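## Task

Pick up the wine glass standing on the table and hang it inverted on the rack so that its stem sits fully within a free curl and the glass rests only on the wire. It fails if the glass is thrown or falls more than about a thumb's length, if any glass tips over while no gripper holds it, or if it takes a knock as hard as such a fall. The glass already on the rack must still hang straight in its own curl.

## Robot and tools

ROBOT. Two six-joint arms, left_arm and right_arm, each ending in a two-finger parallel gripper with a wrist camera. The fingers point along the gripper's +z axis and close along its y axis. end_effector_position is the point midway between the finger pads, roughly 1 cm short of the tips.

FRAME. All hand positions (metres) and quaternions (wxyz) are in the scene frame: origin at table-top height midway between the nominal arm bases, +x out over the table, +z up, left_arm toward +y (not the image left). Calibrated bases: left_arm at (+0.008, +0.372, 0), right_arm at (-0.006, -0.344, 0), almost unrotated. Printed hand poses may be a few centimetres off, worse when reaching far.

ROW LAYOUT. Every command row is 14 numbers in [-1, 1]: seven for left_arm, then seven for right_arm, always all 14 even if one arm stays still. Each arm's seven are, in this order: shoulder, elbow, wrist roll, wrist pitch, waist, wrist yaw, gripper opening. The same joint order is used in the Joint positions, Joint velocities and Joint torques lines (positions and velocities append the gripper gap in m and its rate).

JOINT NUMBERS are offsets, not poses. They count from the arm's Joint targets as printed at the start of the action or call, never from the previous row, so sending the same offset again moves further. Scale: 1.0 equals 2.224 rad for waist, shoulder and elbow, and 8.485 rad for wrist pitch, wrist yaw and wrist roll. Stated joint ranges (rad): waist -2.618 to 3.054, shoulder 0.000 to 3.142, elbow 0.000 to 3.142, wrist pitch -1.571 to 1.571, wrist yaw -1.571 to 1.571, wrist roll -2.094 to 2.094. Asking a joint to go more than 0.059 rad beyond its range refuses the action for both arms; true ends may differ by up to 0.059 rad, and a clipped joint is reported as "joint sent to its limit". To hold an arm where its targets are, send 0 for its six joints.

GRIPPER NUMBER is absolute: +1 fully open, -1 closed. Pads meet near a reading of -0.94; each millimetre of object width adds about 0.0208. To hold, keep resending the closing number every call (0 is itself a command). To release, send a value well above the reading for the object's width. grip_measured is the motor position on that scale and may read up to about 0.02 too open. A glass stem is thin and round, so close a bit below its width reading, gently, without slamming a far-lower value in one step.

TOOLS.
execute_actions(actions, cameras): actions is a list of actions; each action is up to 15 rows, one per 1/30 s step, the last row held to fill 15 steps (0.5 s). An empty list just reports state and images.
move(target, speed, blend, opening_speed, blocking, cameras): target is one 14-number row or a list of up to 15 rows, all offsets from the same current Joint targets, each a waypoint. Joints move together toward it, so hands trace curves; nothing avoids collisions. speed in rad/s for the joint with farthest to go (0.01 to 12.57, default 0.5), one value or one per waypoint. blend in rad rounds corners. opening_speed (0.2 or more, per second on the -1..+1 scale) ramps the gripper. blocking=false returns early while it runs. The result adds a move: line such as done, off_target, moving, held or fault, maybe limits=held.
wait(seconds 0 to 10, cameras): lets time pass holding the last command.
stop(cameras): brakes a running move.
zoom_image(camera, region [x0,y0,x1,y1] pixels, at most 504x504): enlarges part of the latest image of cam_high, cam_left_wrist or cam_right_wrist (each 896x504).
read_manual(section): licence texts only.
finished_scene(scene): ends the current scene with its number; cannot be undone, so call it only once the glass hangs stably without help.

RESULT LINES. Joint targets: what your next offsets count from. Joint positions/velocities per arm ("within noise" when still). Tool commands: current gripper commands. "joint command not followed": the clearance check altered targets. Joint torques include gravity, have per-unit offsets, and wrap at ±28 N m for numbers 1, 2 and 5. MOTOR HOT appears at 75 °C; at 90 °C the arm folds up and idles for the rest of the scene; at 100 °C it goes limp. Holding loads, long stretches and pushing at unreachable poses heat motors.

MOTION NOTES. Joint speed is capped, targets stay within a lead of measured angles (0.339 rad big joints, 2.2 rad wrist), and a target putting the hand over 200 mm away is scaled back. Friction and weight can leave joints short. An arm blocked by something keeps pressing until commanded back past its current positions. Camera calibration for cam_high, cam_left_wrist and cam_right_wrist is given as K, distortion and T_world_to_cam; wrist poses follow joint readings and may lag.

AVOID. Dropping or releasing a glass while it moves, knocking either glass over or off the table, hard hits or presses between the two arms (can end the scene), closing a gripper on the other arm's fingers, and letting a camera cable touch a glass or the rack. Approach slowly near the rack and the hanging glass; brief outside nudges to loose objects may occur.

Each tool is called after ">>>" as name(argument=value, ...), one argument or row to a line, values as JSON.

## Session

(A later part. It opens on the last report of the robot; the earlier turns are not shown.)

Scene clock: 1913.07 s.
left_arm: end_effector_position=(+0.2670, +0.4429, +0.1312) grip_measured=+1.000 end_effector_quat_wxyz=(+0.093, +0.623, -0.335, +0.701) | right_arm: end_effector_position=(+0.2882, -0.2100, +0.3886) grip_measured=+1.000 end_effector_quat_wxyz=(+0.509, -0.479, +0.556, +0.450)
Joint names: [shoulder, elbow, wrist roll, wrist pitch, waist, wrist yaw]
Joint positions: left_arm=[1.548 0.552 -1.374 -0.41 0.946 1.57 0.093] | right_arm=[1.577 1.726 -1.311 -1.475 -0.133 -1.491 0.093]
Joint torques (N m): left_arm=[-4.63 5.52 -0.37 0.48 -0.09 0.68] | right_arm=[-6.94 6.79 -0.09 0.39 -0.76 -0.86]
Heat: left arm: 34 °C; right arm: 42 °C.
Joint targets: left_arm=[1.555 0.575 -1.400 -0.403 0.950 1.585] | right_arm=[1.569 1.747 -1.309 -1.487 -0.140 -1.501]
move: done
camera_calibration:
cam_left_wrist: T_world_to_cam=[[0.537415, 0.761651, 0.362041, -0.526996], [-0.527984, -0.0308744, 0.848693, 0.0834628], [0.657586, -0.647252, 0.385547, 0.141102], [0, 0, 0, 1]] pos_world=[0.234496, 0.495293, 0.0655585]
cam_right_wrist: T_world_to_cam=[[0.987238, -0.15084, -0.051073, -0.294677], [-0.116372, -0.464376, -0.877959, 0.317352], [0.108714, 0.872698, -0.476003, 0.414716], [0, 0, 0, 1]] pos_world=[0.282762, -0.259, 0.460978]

>>> move(
  target=[
    [0, 0, 0.3522, 0, 0, 0, 1.0, 0, 0, 0, 0, 0, 0, 1.0],
    [-0.0472, -0.0922, 0.3522, -0.0085, -0.0880, 0, 1.0, 0, 0, 0, 0, 0, 0, 1.0],
  ],
  speed=[1.2, 0.5],
  blend=[0.1, 0],
  cameras=["cam_left_wrist", "cam_right_wrist"],
)

Scene clock: 2717.70 s.
left_arm: end_effector_position=(+0.2392, +0.3589, +0.1117) grip_measured=+1.000 end_effector_quat_wxyz=(+0.650, +0.282, +0.649, -0.278) | right_arm: end_effector_position=(+0.2882, -0.2100, +0.3886) grip_measured=+1.000 end_effector_quat_wxyz=(+0.509, -0.479, +0.556, +0.450)
Joint names: [shoulder, elbow, wrist roll, wrist pitch, waist, wrist yaw]
Joint positions: left_arm=[1.47 0.375 1.57 -0.469 0.758 1.57 0.093] | right_arm=[1.577 1.726 -1.311 -1.475 -0.133 -1.491 0.093]
Joint torques (N m): left_arm=[-5.71 2.8 0.11 0.21 -0.69 0.66] | right_arm=[-6.75 6.9 -0.08 0.37 -0.85 -0.87]
Heat: left arm: 36 °C; right arm: 42 °C.
Joint targets: left_arm=[1.450 0.370 1.588 -0.475 0.754 1.585] | right_arm=[1.569 1.747 -1.309 -1.487 -0.140 -1.501]
move: done
camera_calibration:
cam_left_wrist: T_world_to_cam=[[-0.733717, -0.679295, -0.0147769, 0.422205], [-0.269803, 0.311241, -0.911228, 0.0947852], [0.623591, -0.664596, -0.411638, 0.215869], [0, 0, 0, 1]] pos_world=[0.200738, 0.400766, 0.18147]
cam_right_wrist: T_world_to_cam=[[0.987238, -0.15084, -0.051073, -0.294677], [-0.116372, -0.464376, -0.877959, 0.317352], [0.108714, 0.872698, -0.476003, 0.414716], [0, 0, 0, 1]] pos_world=[0.282762, -0.259, 0.460978]
Images, in order (width x height): cam_left_wrist 896x504, cam_right_wrist 896x504.

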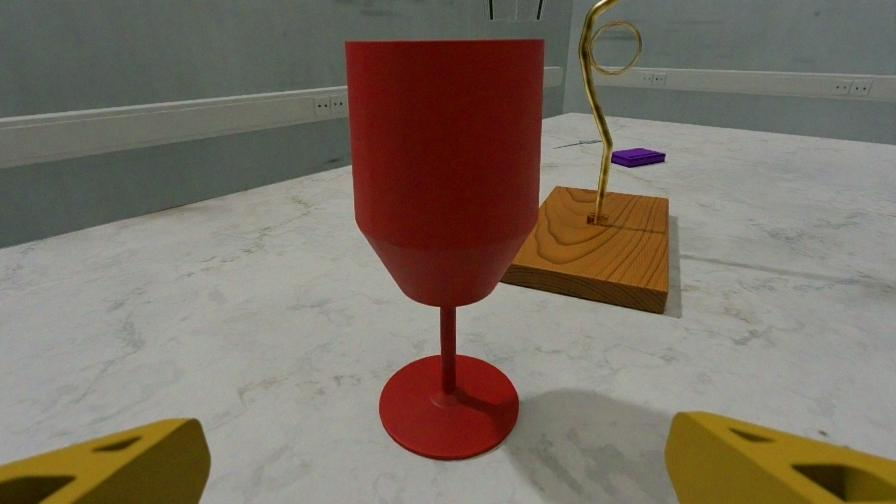

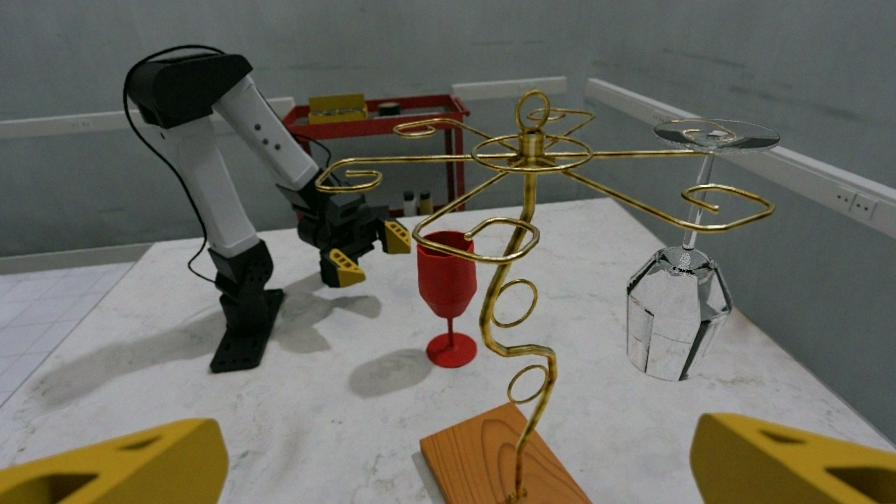

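>>> move(
  target=[
    [0.1556, 0.1691, 0, -0.0041, -0.1551, 0, 1.0, 0, 0, 0, 0, 0, 0, 1.0],
    [0.1897, 0.2163, 0, -0.0075, -0.2068, 0, 1.0, 0, 0, 0, 0, 0, 0, 1.0],
  ],
  speed=[0.4, 0.2],
  blend=[0.03, 0],
  cameras=["cam_left_wrist"],
)

Scene clock: 2732.97 s.
left_arm: end_effector_position=(+0.3179, +0.2903, +0.1123) grip_measured=+1.000 end_effector_quat_wxyz=(+0.569, +0.422, +0.567, -0.419) | right_arm: end_effector_position=(+0.2882, -0.2100, +0.3886) grip_measured=+1.000 end_effector_quat_wxyz=(+0.509, -0.479, +0.556, +0.450)
Joint names: [shoulder, elbow, wrist roll, wrist pitch, waist, wrist yaw]
Joint positions: left_arm=[1.863 0.828 1.573 -0.532 0.297 1.57 0.093] | right_arm=[1.577 1.726 -1.311 -1.475 -0.133 -1.491 0.093]
Joint torques (N m): left_arm=[-7.17 5.26 0.12 0.23 -0.65 0.58] | right_arm=[-6.71 6.91 -0.12 0.37 -0.87 -0.85]
Heat: left arm: 35 °C; right arm: 42 °C.
Joint targets: left_arm=[1.872 0.851 1.588 -0.539 0.294 1.585] | right_arm=[1.569 1.747 -1.309 -1.487 -0.140 -1.501]
move: done
camera_calibration:
cam_left_wrist: T_world_to_cam=[[-0.959354, -0.281822, -0.0147198, 0.389742], [-0.103162, 0.398768, -0.911231, 0.0595271], [0.262675, -0.872674, -0.411633, 0.296598], [0, 0, 0, 1]] pos_world=[0.302132, 0.344934, 0.182069]
Images, in order (width x height): cam_left_wrist 896x504.

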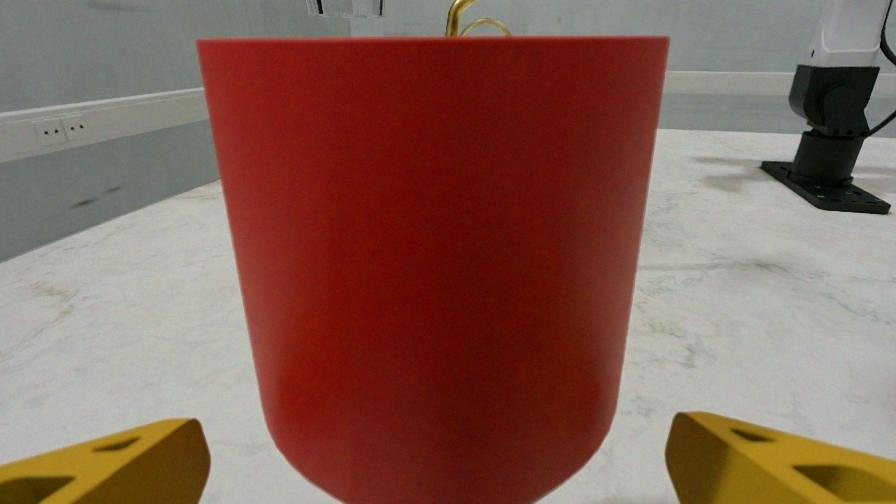

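>>> move(
  target=[
    [0.0229, 0.0337, 0, -0.0028, -0.0417, 0, 1.0, 0, 0, 0, 0, 0, 0, 1.0],
    [0.0229, 0.0337, 0, -0.0028, -0.0417, 0, 0.40, 0, 0, 0, 0, 0, 0, 1.0],
  ],
  speed=0.15,
  opening_speed=0.4,
  cameras=["cam_left_wrist", "cam_right_wrist"],
)

Scene clock: 2749.13 s.
left_arm: end_effector_position=(+0.3255, +0.2654, +0.1123) grip_measured=+0.574 end_effector_quat_wxyz=(+0.549, +0.448, +0.548, -0.445) | right_arm: end_effector_position=(+0.2882, -0.2100, +0.3886) grip_measured=+1.000 end_effector_quat_wxyz=(+0.509, -0.479, +0.556, +0.450)
Joint names: [shoulder, elbow, wrist roll, wrist pitch, waist, wrist yaw]
Joint positions: left_arm=[1.913 0.902 1.573 -0.558 0.205 1.57 0.073] | right_arm=[1.577 1.726 -1.311 -1.475 -0.133 -1.491 0.093]
Joint torques (N m): left_arm=[-7.66 5.37 0.06 0.15 -0.92 0.61] | right_arm=[-6.94 6.94 -0.11 0.39 -0.85 -0.87]
Heat: left arm: 35 °C; right arm: 42 °C.
Joint targets: left_arm=[1.923 0.926 1.588 -0.563 0.201 1.585] | right_arm=[1.569 1.747 -1.309 -1.487 -0.140 -1.501]
move: done
camera_calibration:
cam_left_wrist: T_world_to_cam=[[-0.981354, -0.191755, -0.0131768, 0.373126], [-0.0671651, 0.406352, -0.911245, 0.0566158], [0.18009, -0.893369, -0.411655, 0.305254], [0, 0, 0, 1]] pos_world=[0.314998, 0.321247, 0.182167]
cam_right_wrist: T_world_to_cam=[[0.987238, -0.15084, -0.051073, -0.294677], [-0.116372, -0.464376, -0.877959, 0.317352], [0.108714, 0.872698, -0.476003, 0.414716], [0, 0, 0, 1]] pos_world=[0.282762, -0.259, 0.460978]
Images, in order (width x height): cam_left_wrist 896x504, cam_right_wrist 896x504.

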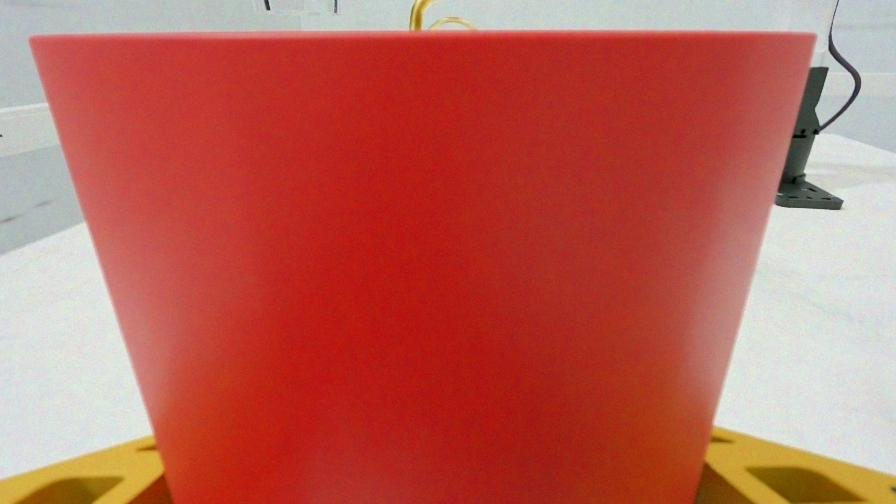

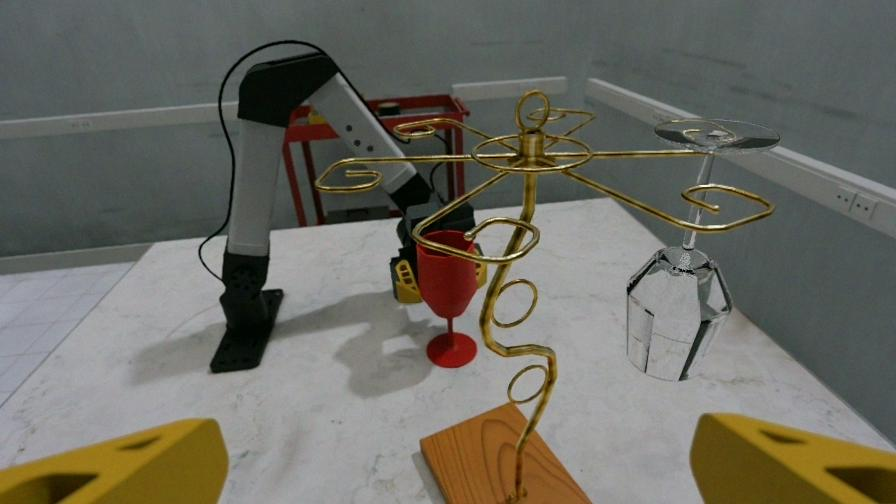

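>>> move(
  target=[
    [-0.1048, 0.0746, 0, -0.0429, 0, 0, 0.40, 0, 0, 0, 0, 0, 0, 1.0],
    [-0.2248, 0.0625, -0.1883, -0.0720, -0.2864, 0, 0.40, 0, 0, 0, 0, 0, 0, 1.0],
  ],
  speed=[0.25, 0.5],
  blend=[0.05, 0],
  cameras=["all"],
)

Scene clock: 2791.10 s.
left_arm: end_effector_position=(+0.1543, +0.1184, +0.2644) grip_measured=+0.562 end_effector_quat_wxyz=(-0.142, +0.162, +0.689, -0.692) | right_arm: end_effector_position=(+0.2882, -0.2100, +0.3886) grip_measured=+1.000 end_effector_quat_wxyz=(+0.509, -0.479, +0.556, +0.450)
Joint names: [shoulder, elbow, wrist roll, wrist pitch, waist, wrist yaw]
Joint positions: left_arm=[1.45 1.062 0.005 -1.16 -0.432 1.57 0.072] | right_arm=[1.577 1.726 -1.311 -1.475 -0.133 -1.491 0.093]
Joint torques (N m): left_arm=[-8.02 4.9 -0.21 0.22 -0.91 0.69] | right_arm=[-6.87 6.94 -0.12 0.38 -0.57 -0.91]
Heat: left arm: 36 °C; right arm: 42 °C.
Joint targets: left_arm=[1.423 1.065 -0.010 -1.174 -0.436 1.585] | right_arm=[1.569 1.747 -1.309 -1.487 -0.140 -1.501]
move: done
camera_calibration:
cam_left_wrist: T_world_to_cam=[[-0.0294832, 0.024757, 0.999259, -0.261295], [-0.654565, 0.755049, -0.0380196, 0.061872], [-0.755431, -0.655201, -0.00605614, 0.27625], [0, 0, 0, 1]] pos_world=[0.241483, 0.140752, 0.265127]
cam_right_wrist: T_world_to_cam=[[0.987238, -0.15084, -0.051073, -0.294677], [-0.116372, -0.464376, -0.877959, 0.317352], [0.108714, 0.872698, -0.476003, 0.414716], [0, 0, 0, 1]] pos_world=[0.282762, -0.259, 0.460978]

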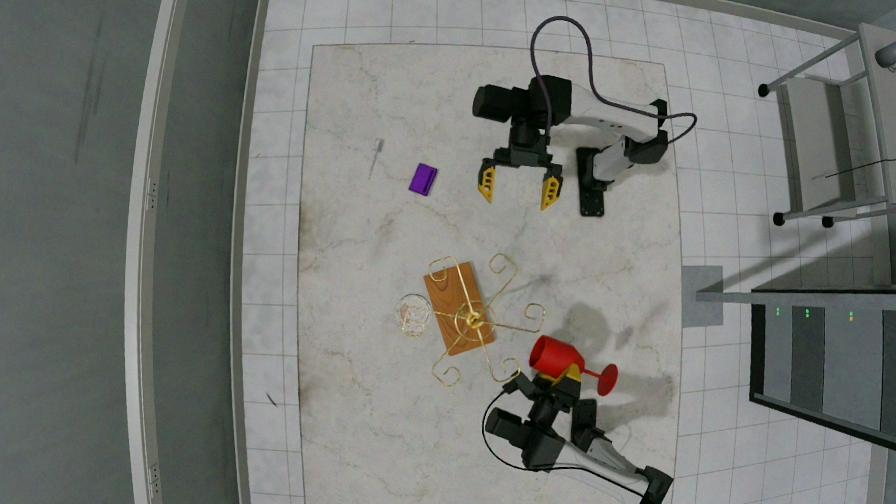

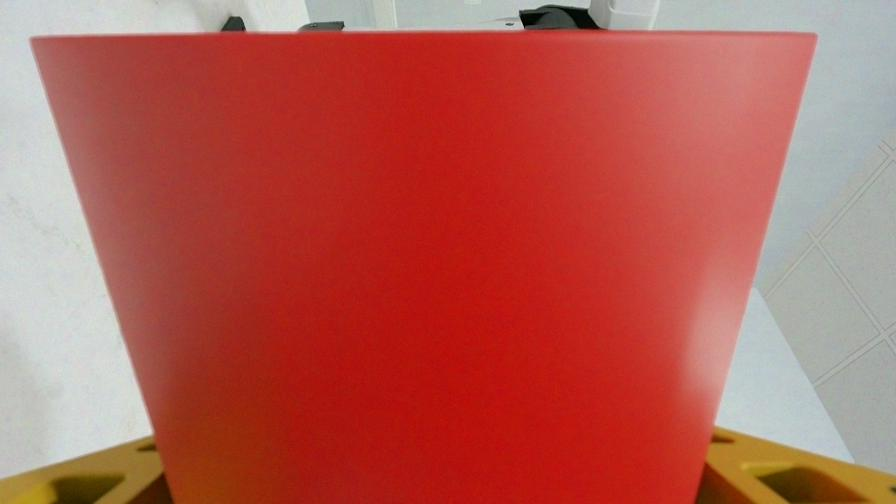

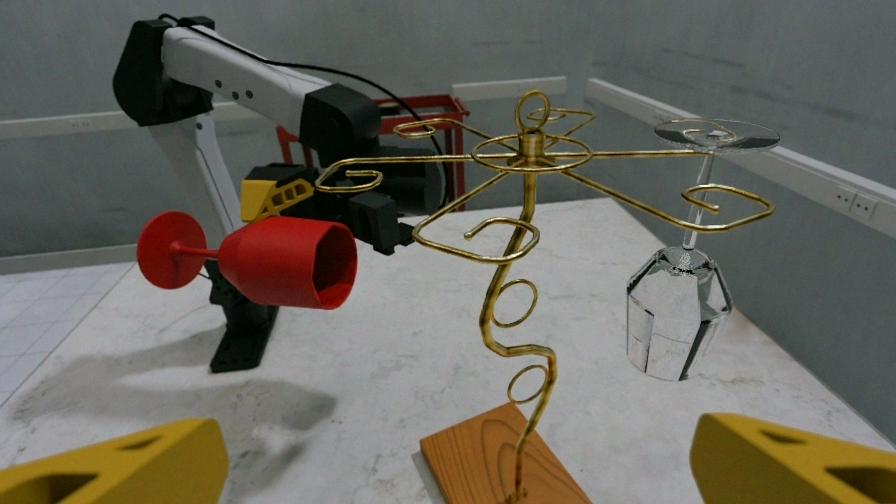

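>>> move(
  target=[
    [0, 0, 0, 0, 0, 0, 0.40, -0.3177, -0.4771, -0.0309, 0.1961, 0.1529, 0.1828, 1.0],
    [0, 0, 0, 0, 0, 0, 0.40, -0.2049, -0.5472, -0.0309, 0.2440, 0.5913, 0.1832, 1.0],
  ],
  speed=[0.9, 0.7],
  blend=[0.15, 0],
  cameras=["all"],
)

Scene clock: 2855.47 s.
left_arm: end_effector_position=(+0.1542, +0.1184, +0.2644) grip_measured=+0.562 end_effector_quat_wxyz=(-0.143, +0.161, +0.689, -0.692) | right_arm: end_effector_position=(+0.1459, +0.0081, +0.2677) grip_measured=+1.000 end_effector_quat_wxyz=(+0.689, -0.692, +0.153, -0.150)
Joint names: [shoulder, elbow, wrist roll, wrist pitch, waist, wrist yaw]
Joint positions: left_arm=[1.45 1.062 0.004 -1.162 -0.432 1.57 0.072] | right_arm=[1.109 0.542 -1.567 0.562 1.17 0.047 0.093]
Joint torques (N m): left_arm=[-8.4 4.89 -0.16 0.27 -0.87 0.67] | right_arm=[-3.04 5.59 -0.1 1.97 0.35 -0.12]
Heat: left arm: 36 °C; right arm: 42 °C.
Joint targets: left_arm=[1.423 1.065 -0.010 -1.174 -0.436 1.585] | right_arm=[1.113 0.530 -1.571 0.583 1.175 0.054]
move: done
camera_calibration:
cam_left_wrist: T_world_to_cam=[[-0.0274285, 0.0237599, 0.999341, -0.261576], [-0.654634, 0.755092, -0.0359202, 0.0612532], [-0.755448, -0.655188, -0.00515698, 0.275936], [0, 0, 0, 1]] pos_world=[0.241379, 0.140754, 0.265027]
cam_right_wrist: T_world_to_cam=[[0.0367095, -0.023002, 0.999061, -0.270976], [0.657879, -0.75198, -0.0414864, -0.0385778], [0.752228, 0.658785, -0.0124723, -0.0339385], [0, 0, 0, 1]] pos_world=[0.0608564, -0.0128846, 0.268698]

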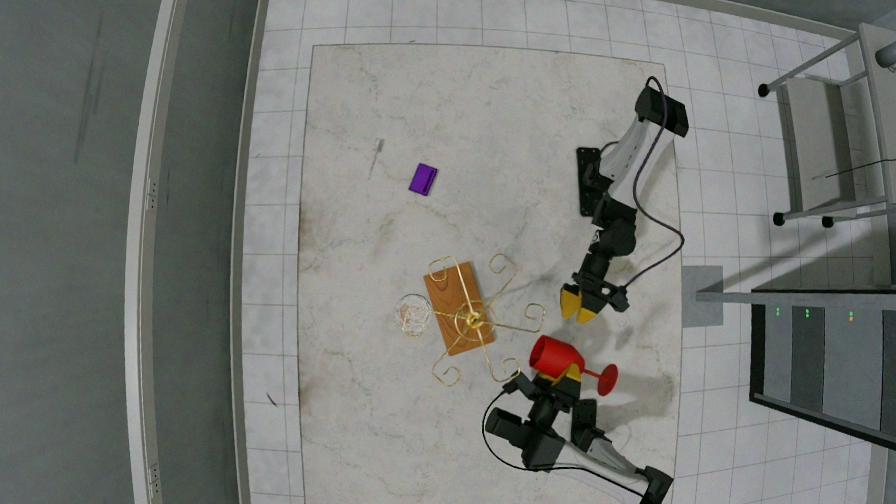

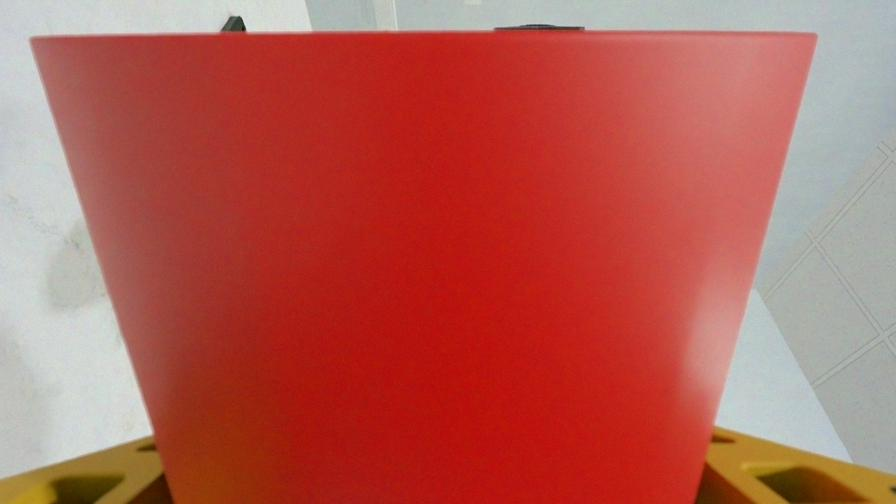

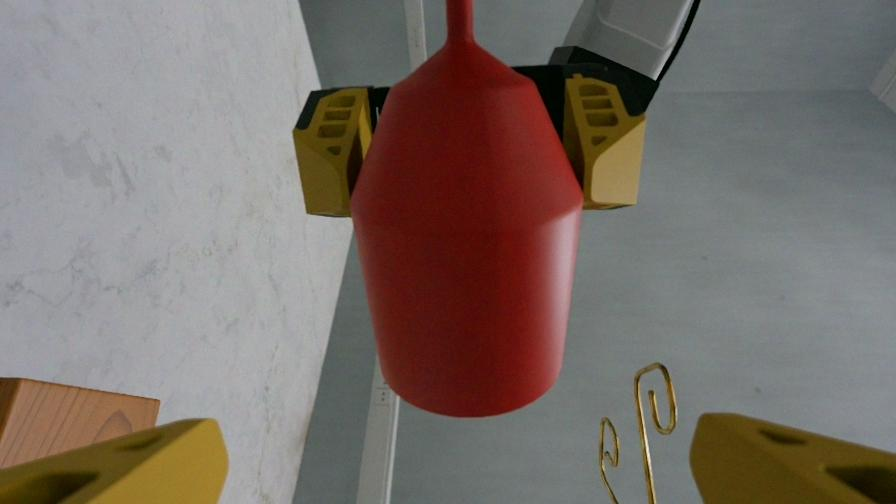

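>>> zoom_image(
  camera="cam_high",
  region=[490, 270, 660, 420],
)

Scaled by 2.965 from the camera's 896x504 image, which has a finer 1280x720 frame.

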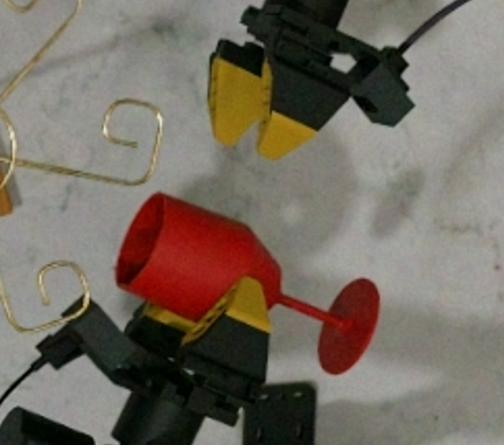

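>>> move(
  target=[0, 0, 0, 0, 0, 0, 0.40, 0.0306, 0.0373, -0.0055, 0.0011, -0.0647, -0.0193, 1.0],
  speed=0.3,
  cameras=["cam_right_wrist"],
)

Scene clock: 2984.73 s.
left_arm: end_effector_position=(+0.1542, +0.1184, +0.2644) grip_measured=+0.562 end_effector_quat_wxyz=(-0.143, +0.161, +0.689, -0.692) | right_arm: end_effector_position=(+0.1772, +0.0078, +0.2650) grip_measured=+1.000 end_effector_quat_wxyz=(+0.681, -0.701, +0.136, -0.161)
Joint names: [shoulder, elbow, wrist roll, wrist pitch, waist, wrist yaw]
Joint positions: left_arm=[1.45 1.062 0.004 -1.162 -0.432 1.57 0.072] | right_arm=[1.175 0.581 -1.613 0.574 1.037 -0.094 0.093]
Joint torques (N m): left_arm=[-8.21 4.83 -0.19 0.22 -0.79 0.66] | right_arm=[-3.43 9.2 -0.06 1.98 -0.61 -0.33]
Heat: left arm: 37 °C; right arm: 40 °C.
Joint targets: left_arm=[1.423 1.065 -0.010 -1.174 -0.436 1.585] | right_arm=[1.181 0.613 -1.618 0.593 1.031 -0.110]
move: done
camera_calibration:
cam_right_wrist: T_world_to_cam=[[0.00287508, 0.00887937, 0.999956, -0.263938], [0.664675, -0.747118, 0.00472314, -0.0729774], [0.747127, 0.664633, -0.00804992, -0.057649], [0, 0, 0, 1]] pos_world=[0.0923363, -0.0138637, 0.263807]
Images, in order (width x height): cam_right_wrist 896x504.

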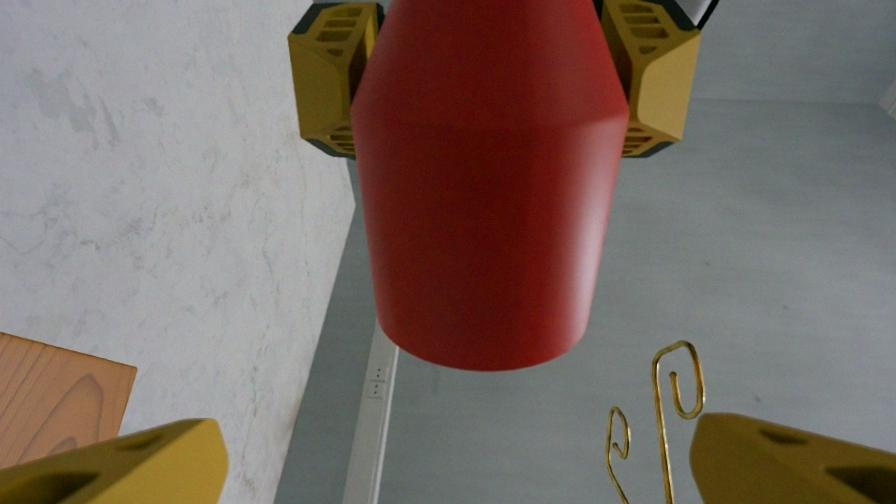

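>>> move(
  target=[0, 0, 0, 0, 0, 0, 0.40, 0.0628, 0.0512, 0, 0.0055, 0.0117, 0.0034, 1.0],
  speed=0.2,
  cameras=["cam_right_wrist", "cam_high"],
)

Scene clock: 3045.27 s.
left_arm: end_effector_position=(+0.1542, +0.1184, +0.2644) grip_measured=+0.562 end_effector_quat_wxyz=(-0.143, +0.161, +0.689, -0.692) | right_arm: end_effector_position=(+0.1888, +0.0385, +0.2746) grip_measured=+1.000 end_effector_quat_wxyz=(+0.688, -0.696, +0.131, -0.160)
Joint names: [shoulder, elbow, wrist roll, wrist pitch, waist, wrist yaw]
Joint positions: left_arm=[1.45 1.062 0.004 -1.162 -0.432 1.57 0.072] | right_arm=[1.315 0.694 -1.613 0.619 1.05 -0.091 0.093]
Joint torques (N m): left_arm=[-8.31 4.9 -0.2 0.24 -0.72 0.58] | right_arm=[-4.59 9.26 -0.11 1.97 0.64 -0.13]
Heat: left arm: 38 °C; right arm: 43 °C.
Joint targets: left_arm=[1.423 1.065 -0.010 -1.174 -0.436 1.585] | right_arm=[1.321 0.727 -1.618 0.639 1.057 -0.081]
move: done
camera_calibration:
cam_right_wrist: T_world_to_cam=[[-0.00615016, -0.00627667, 0.999961, -0.271506], [0.672001, -0.74055, -0.000515291, -0.0580093], [0.740524, 0.671972, 0.00877243, -0.0902095], [0, 0, 0, 1]] pos_world=[0.104115, 0.0159553, 0.272257]
Images, in order (width x height): cam_high 896x504, cam_right_wrist 896x504.

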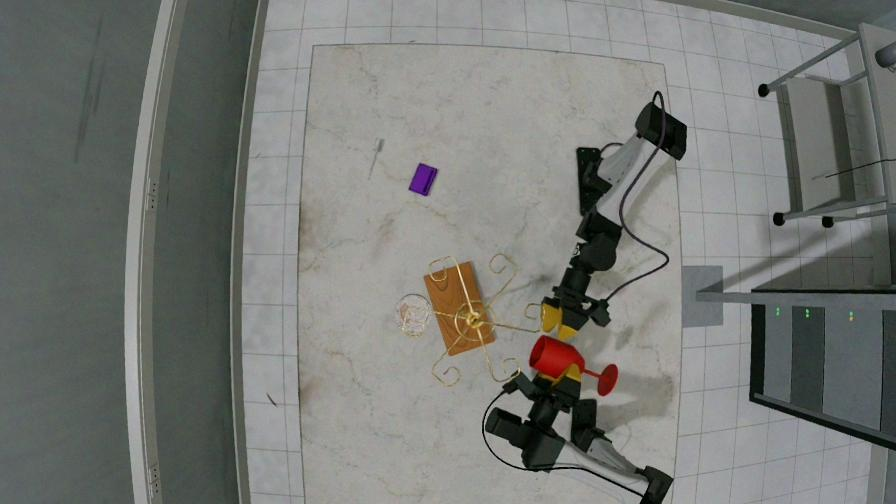

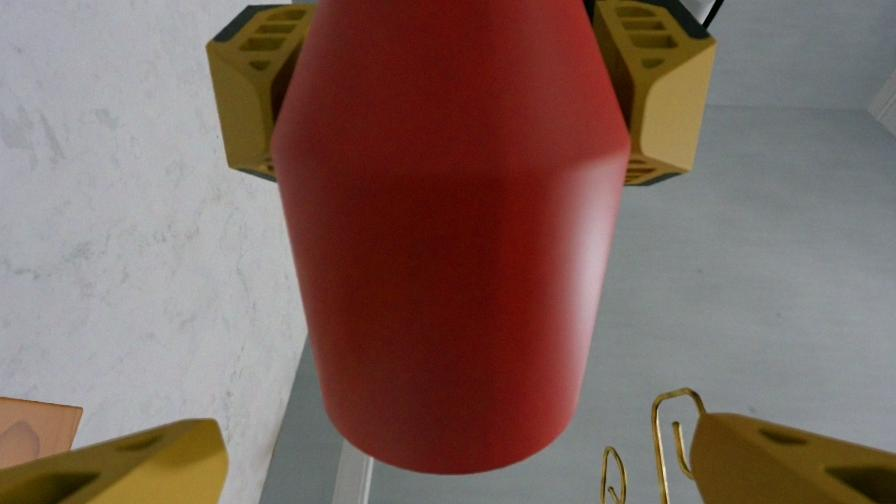

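>>> move(
  target=[0, 0, 0, 0, 0, 0, 0.40, 0.0922, 0.0751, 0, 0.0047, 0.0055, 0.0013, 1.0],
  speed=0.1,
  cameras=["cam_right_wrist", "cam_high", "cam_left_wrist"],
)

>>> zoom_image(
  camera="cam_high",
  region=[500, 280, 640, 400],
)

Scene clock: 3081.70 s.
left_arm: end_effector_position=(+0.1542, +0.1184, +0.2644) grip_measured=+0.562 end_effector_quat_wxyz=(-0.143, +0.161, +0.689, -0.692) | right_arm: end_effector_position=(+0.2094, +0.0836, +0.2747) grip_measured=+1.000 end_effector_quat_wxyz=(+0.689, -0.695, +0.131, -0.160)
Joint names: [shoulder, elbow, wrist roll, wrist pitch, waist, wrist yaw]
Joint positions: left_arm=[1.45 1.062 0.004 -1.162 -0.432 1.57 0.072] | right_arm=[1.519 0.86 -1.614 0.659 1.062 -0.08 0.093]
Joint torques (N m): left_arm=[-8.13 4.92 -0.19 0.22 -0.81 0.64] | right_arm=[-6.16 9.18 -0.06 1.95 0.76 -0.07]
Heat: left arm: 38 °C; right arm: 45 °C.
Joint targets: left_arm=[1.423 1.065 -0.010 -1.174 -0.436 1.585] | right_arm=[1.526 0.894 -1.618 0.679 1.069 -0.070]
move: done
camera_calibration:
cam_left_wrist: T_world_to_cam=[[-0.026744, 0.023428, 0.999368, -0.261602], [-0.654656, 0.755106, -0.035221, 0.0610663], [-0.755453, -0.655184, -0.00485725, 0.275857], [0, 0, 0, 1]] pos_world=[0.241378, 0.140754, 0.264928]
cam_right_wrist: T_world_to_cam=[[-0.00758623, -0.00811795, 0.999938, -0.270704], [0.67258, -0.740024, -0.000905186, -0.038517], [0.739985, 0.672532, 0.011074, -0.136436], [0, 0, 0, 1]] pos_world=[0.124813, 0.0610567, 0.272164]

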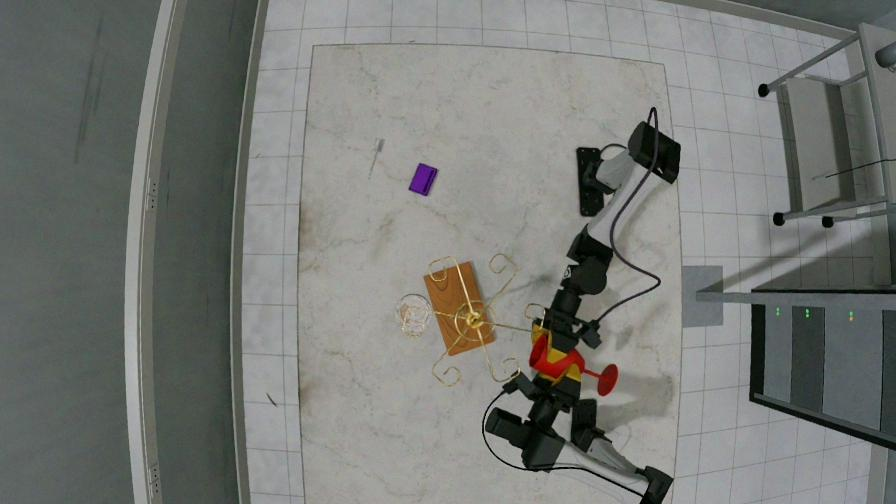

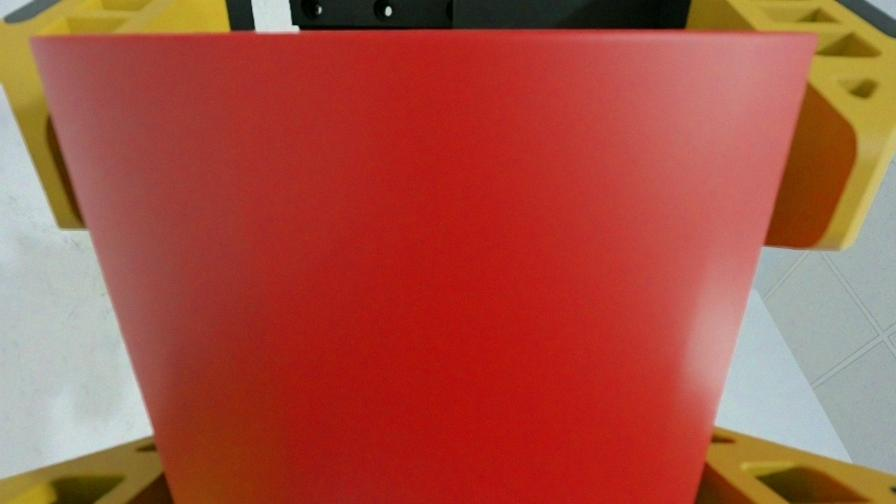

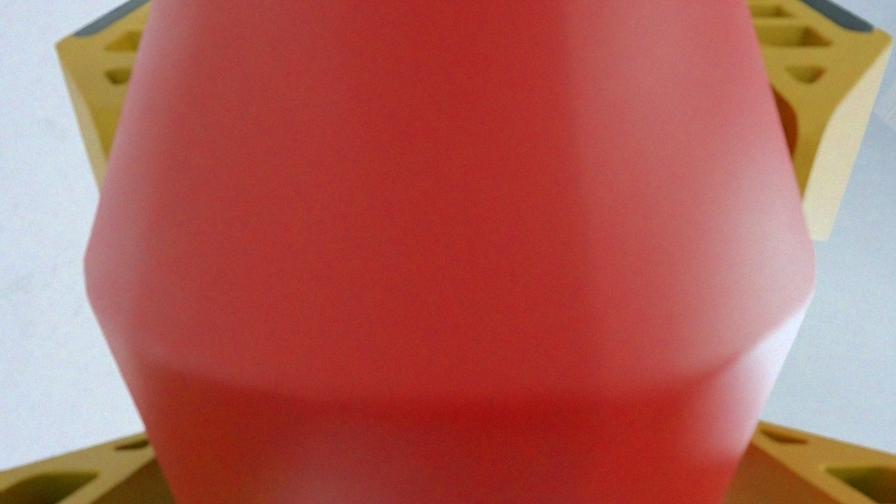

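Scaled by 3.600 from the camera's 896x504 image, which has a finer 1280x720 frame.

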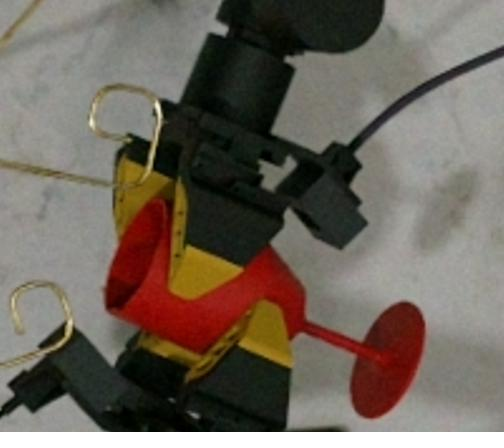

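>>> move(
  target=[0, 0, 0, 0, 0, 0, 0.40, 0, 0, 0, 0, 0, 0, 0.38],
  opening_speed=0.3,
  cameras=["cam_right_wrist", "cam_left_wrist"],
)

Scene clock: 3095.17 s.
left_arm: end_effector_position=(+0.1542, +0.1184, +0.2645) grip_measured=+0.562 end_effector_quat_wxyz=(-0.143, +0.160, +0.689, -0.692) | right_arm: end_effector_position=(+0.2099, +0.0837, +0.2740) grip_measured=+0.508 end_effector_quat_wxyz=(+0.688, -0.695, +0.131, -0.161)
Joint names: [shoulder, elbow, wrist roll, wrist pitch, waist, wrist yaw]
Joint positions: left_arm=[1.45 1.062 0.004 -1.162 -0.432 1.57 0.072] | right_arm=[1.521 0.86 -1.614 0.66 1.062 -0.077 0.07]
Joint torques (N m): left_arm=[-8.27 4.85 -0.1 0.24 -0.85 0.64] | right_arm=[-6.48 9.13 -0.08 1.96 0.88 -0.07]
Heat: left arm: 38 °C; right arm: 45 °C.
Joint targets: left_arm=[1.423 1.065 -0.010 -1.174 -0.436 1.585] | right_arm=[1.526 0.894 -1.618 0.679 1.069 -0.070]
move: done
camera_calibration:
cam_left_wrist: T_world_to_cam=[[-0.0265727, 0.0238407, 0.999363, -0.261701], [-0.654663, 0.75509, -0.0354206, 0.0611234], [-0.755454, -0.655187, -0.00445719, 0.27575], [0, 0, 0, 1]] pos_world=[0.241378, 0.140754, 0.264928]
cam_right_wrist: T_world_to_cam=[[-0.00797428, -0.00708993, 0.999943, -0.270013], [0.670851, -0.741593, 0.0000917162, -0.0385963], [0.74155, 0.670813, 0.01067, -0.136982], [0, 0, 0, 1]] pos_world=[0.125318, 0.0613519, 0.271462]
Images, in order (width x height): cam_left_wrist 896x504, cam_right_wrist 896x504.

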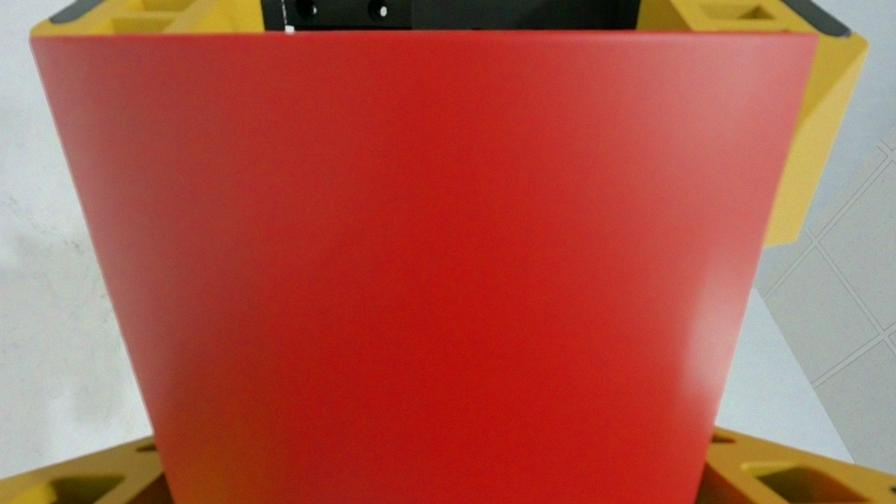

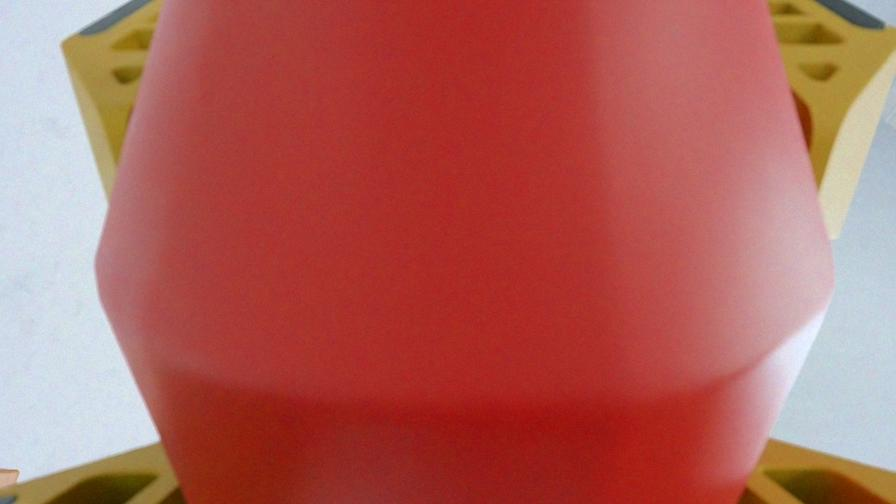

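>>> move(
  target=[0, 0, 0, 0, 0, 0, 1.0, 0, 0, 0, 0, 0, 0, 0.38],
  opening_speed=0.5,
  cameras=["cam_right_wrist", "cam_left_wrist"],
)

Scene clock: 3131.90 s.
left_arm: end_effector_position=(+0.1541, +0.1185, +0.2645) grip_measured=+1.000 end_effector_quat_wxyz=(-0.145, +0.159, +0.689, -0.692) | right_arm: end_effector_position=(+0.2099, +0.0837, +0.2740) grip_measured=+0.498 end_effector_quat_wxyz=(+0.688, -0.695, +0.129, -0.163)
Joint names: [shoulder, elbow, wrist roll, wrist pitch, waist, wrist yaw]
Joint positions: left_arm=[1.45 1.062 0.001 -1.164 -0.432 1.57 0.093] | right_arm=[1.521 0.86 -1.62 0.66 1.062 -0.077 0.069]
Joint torques (N m): left_arm=[-8.32 5.04 -0.19 0.25 -0.7 0.67] | right_arm=[-6.54 9.13 -0.01 1.96 0.57 -0.09]
Heat: left arm: 38 °C; right arm: 45 °C.
Joint targets: left_arm=[1.423 1.065 -0.010 -1.174 -0.436 1.585] | right_arm=[1.526 0.894 -1.618 0.679 1.069 -0.070]
move: done
camera_calibration:
cam_left_wrist: T_world_to_cam=[[-0.0227357, 0.0220085, 0.999499, -0.262211], [-0.654773, 0.755168, -0.0315227, 0.0599519], [-0.755483, -0.655162, -0.00275865, 0.27529], [0, 0, 0, 1]] pos_world=[0.241271, 0.140857, 0.264729]
cam_right_wrist: T_world_to_cam=[[-0.0135089, -0.00466588, 0.999898, -0.269062], [0.670876, -0.741548, 0.00560337, -0.0400951], [0.741447, 0.670883, 0.0131477, -0.13764], [0, 0, 0, 1]] pos_world=[0.125317, 0.0613524, 0.271069]
Images, in order (width x height): cam_left_wrist 896x504, cam_right_wrist 896x504.

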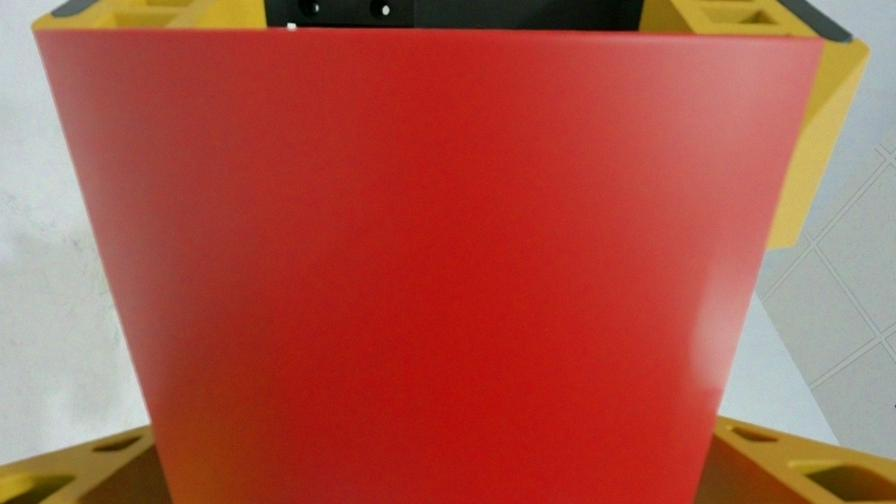

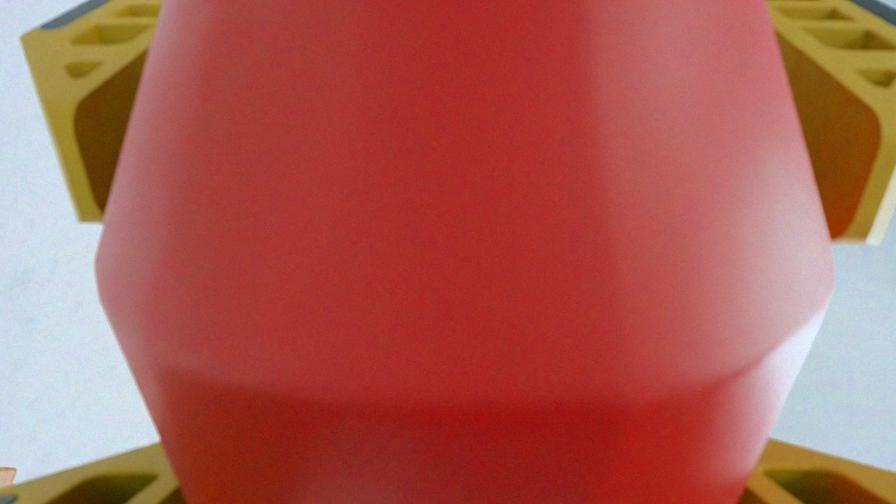

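>>> move(
  target=[
    [-0.0454, -0.0391, 0, -0.0019, 0.0715, 0, 1.0, 0, 0, 0, 0, 0, 0, 0.38],
    [-0.2113, -0.1344, 0, -0.0202, 0.2329, 0, 1.0, 0, 0, 0, 0, 0, 0, 0.38],
  ],
  speed=[0.15, 0.3],
  blend=[0.03, 0],
  cameras=["all"],
)

Scene clock: 3159.03 s.
left_arm: end_effector_position=(+0.1445, +0.2133, +0.2698) grip_measured=+1.000 end_effector_quat_wxyz=(+0.046, -0.009, +0.707, -0.706) | right_arm: end_effector_position=(+0.2099, +0.0837, +0.2740) grip_measured=+0.498 end_effector_quat_wxyz=(+0.688, -0.695, +0.129, -0.163)
Joint names: [shoulder, elbow, wrist roll, wrist pitch, waist, wrist yaw]
Joint positions: left_arm=[0.96 0.775 0 -1.334 0.078 1.57 0.093] | right_arm=[1.521 0.86 -1.621 0.66 1.062 -0.077 0.069]
Joint torques (N m): left_arm=[-1.78 4.1 -0.15 0.24 -0.08 0.66] | right_arm=[-6.31 8.99 -0.04 1.97 0.61 -0.09]
Heat: left arm: 38 °C; right arm: 46 °C.
Joint targets: left_arm=[0.953 0.766 -0.010 -1.345 0.082 1.585] | right_arm=[1.526 0.894 -1.618 0.679 1.069 -0.070]
move: done
camera_calibration:
cam_left_wrist: T_world_to_cam=[[-0.06176, 0.00567026, 0.998075, -0.260212], [-0.938693, 0.339489, -0.0600142, 0.119595], [-0.339176, -0.940593, -0.0156442, 0.334429], [0, 0, 0, 1]] pos_world=[0.209623, 0.275436, 0.272121]
cam_right_wrist: T_world_to_cam=[[-0.0139262, -0.00450026, 0.999893, -0.269019], [0.670872, -0.741548, 0.0060062, -0.0402038], [0.741442, 0.670884, 0.0133461, -0.137693], [0, 0, 0, 1]] pos_world=[0.125317, 0.0613524, 0.27107]

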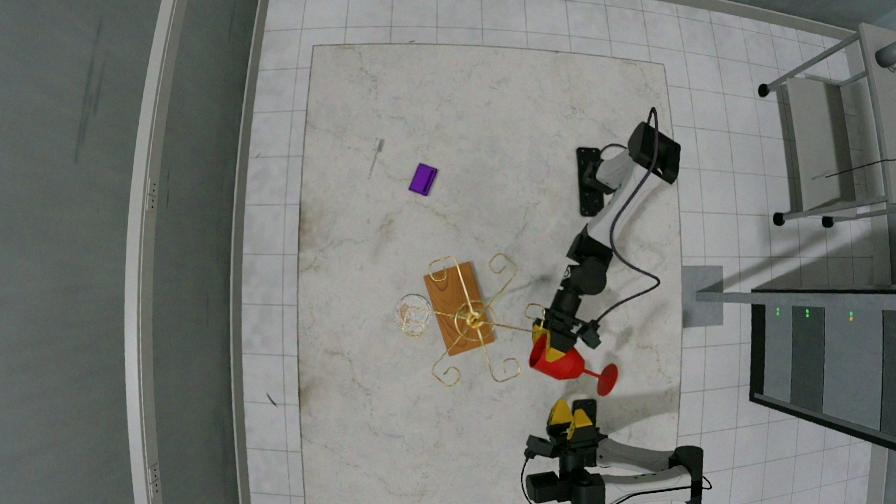

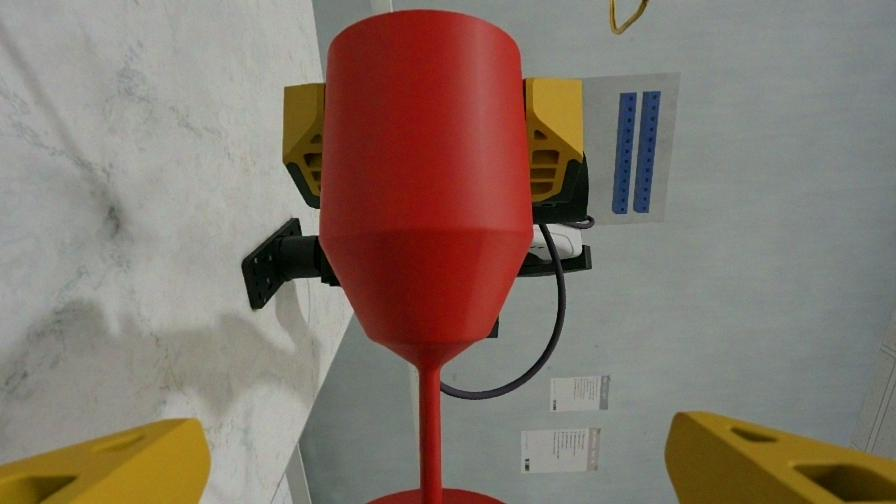

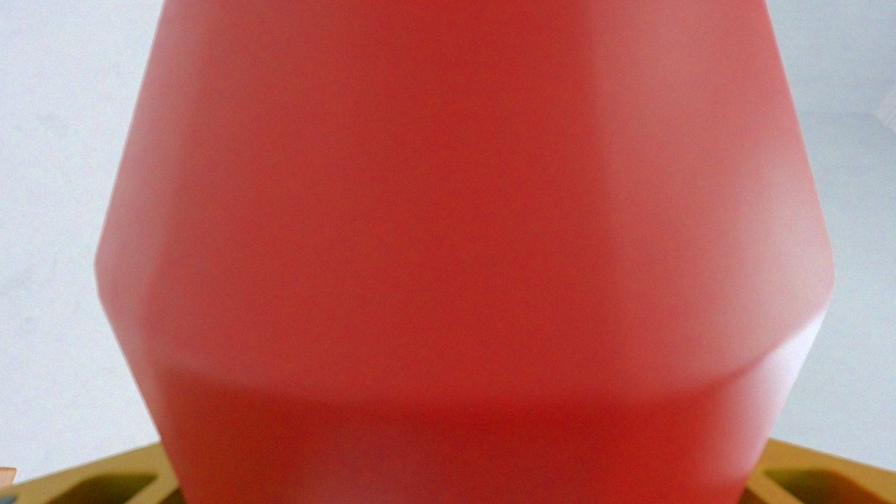

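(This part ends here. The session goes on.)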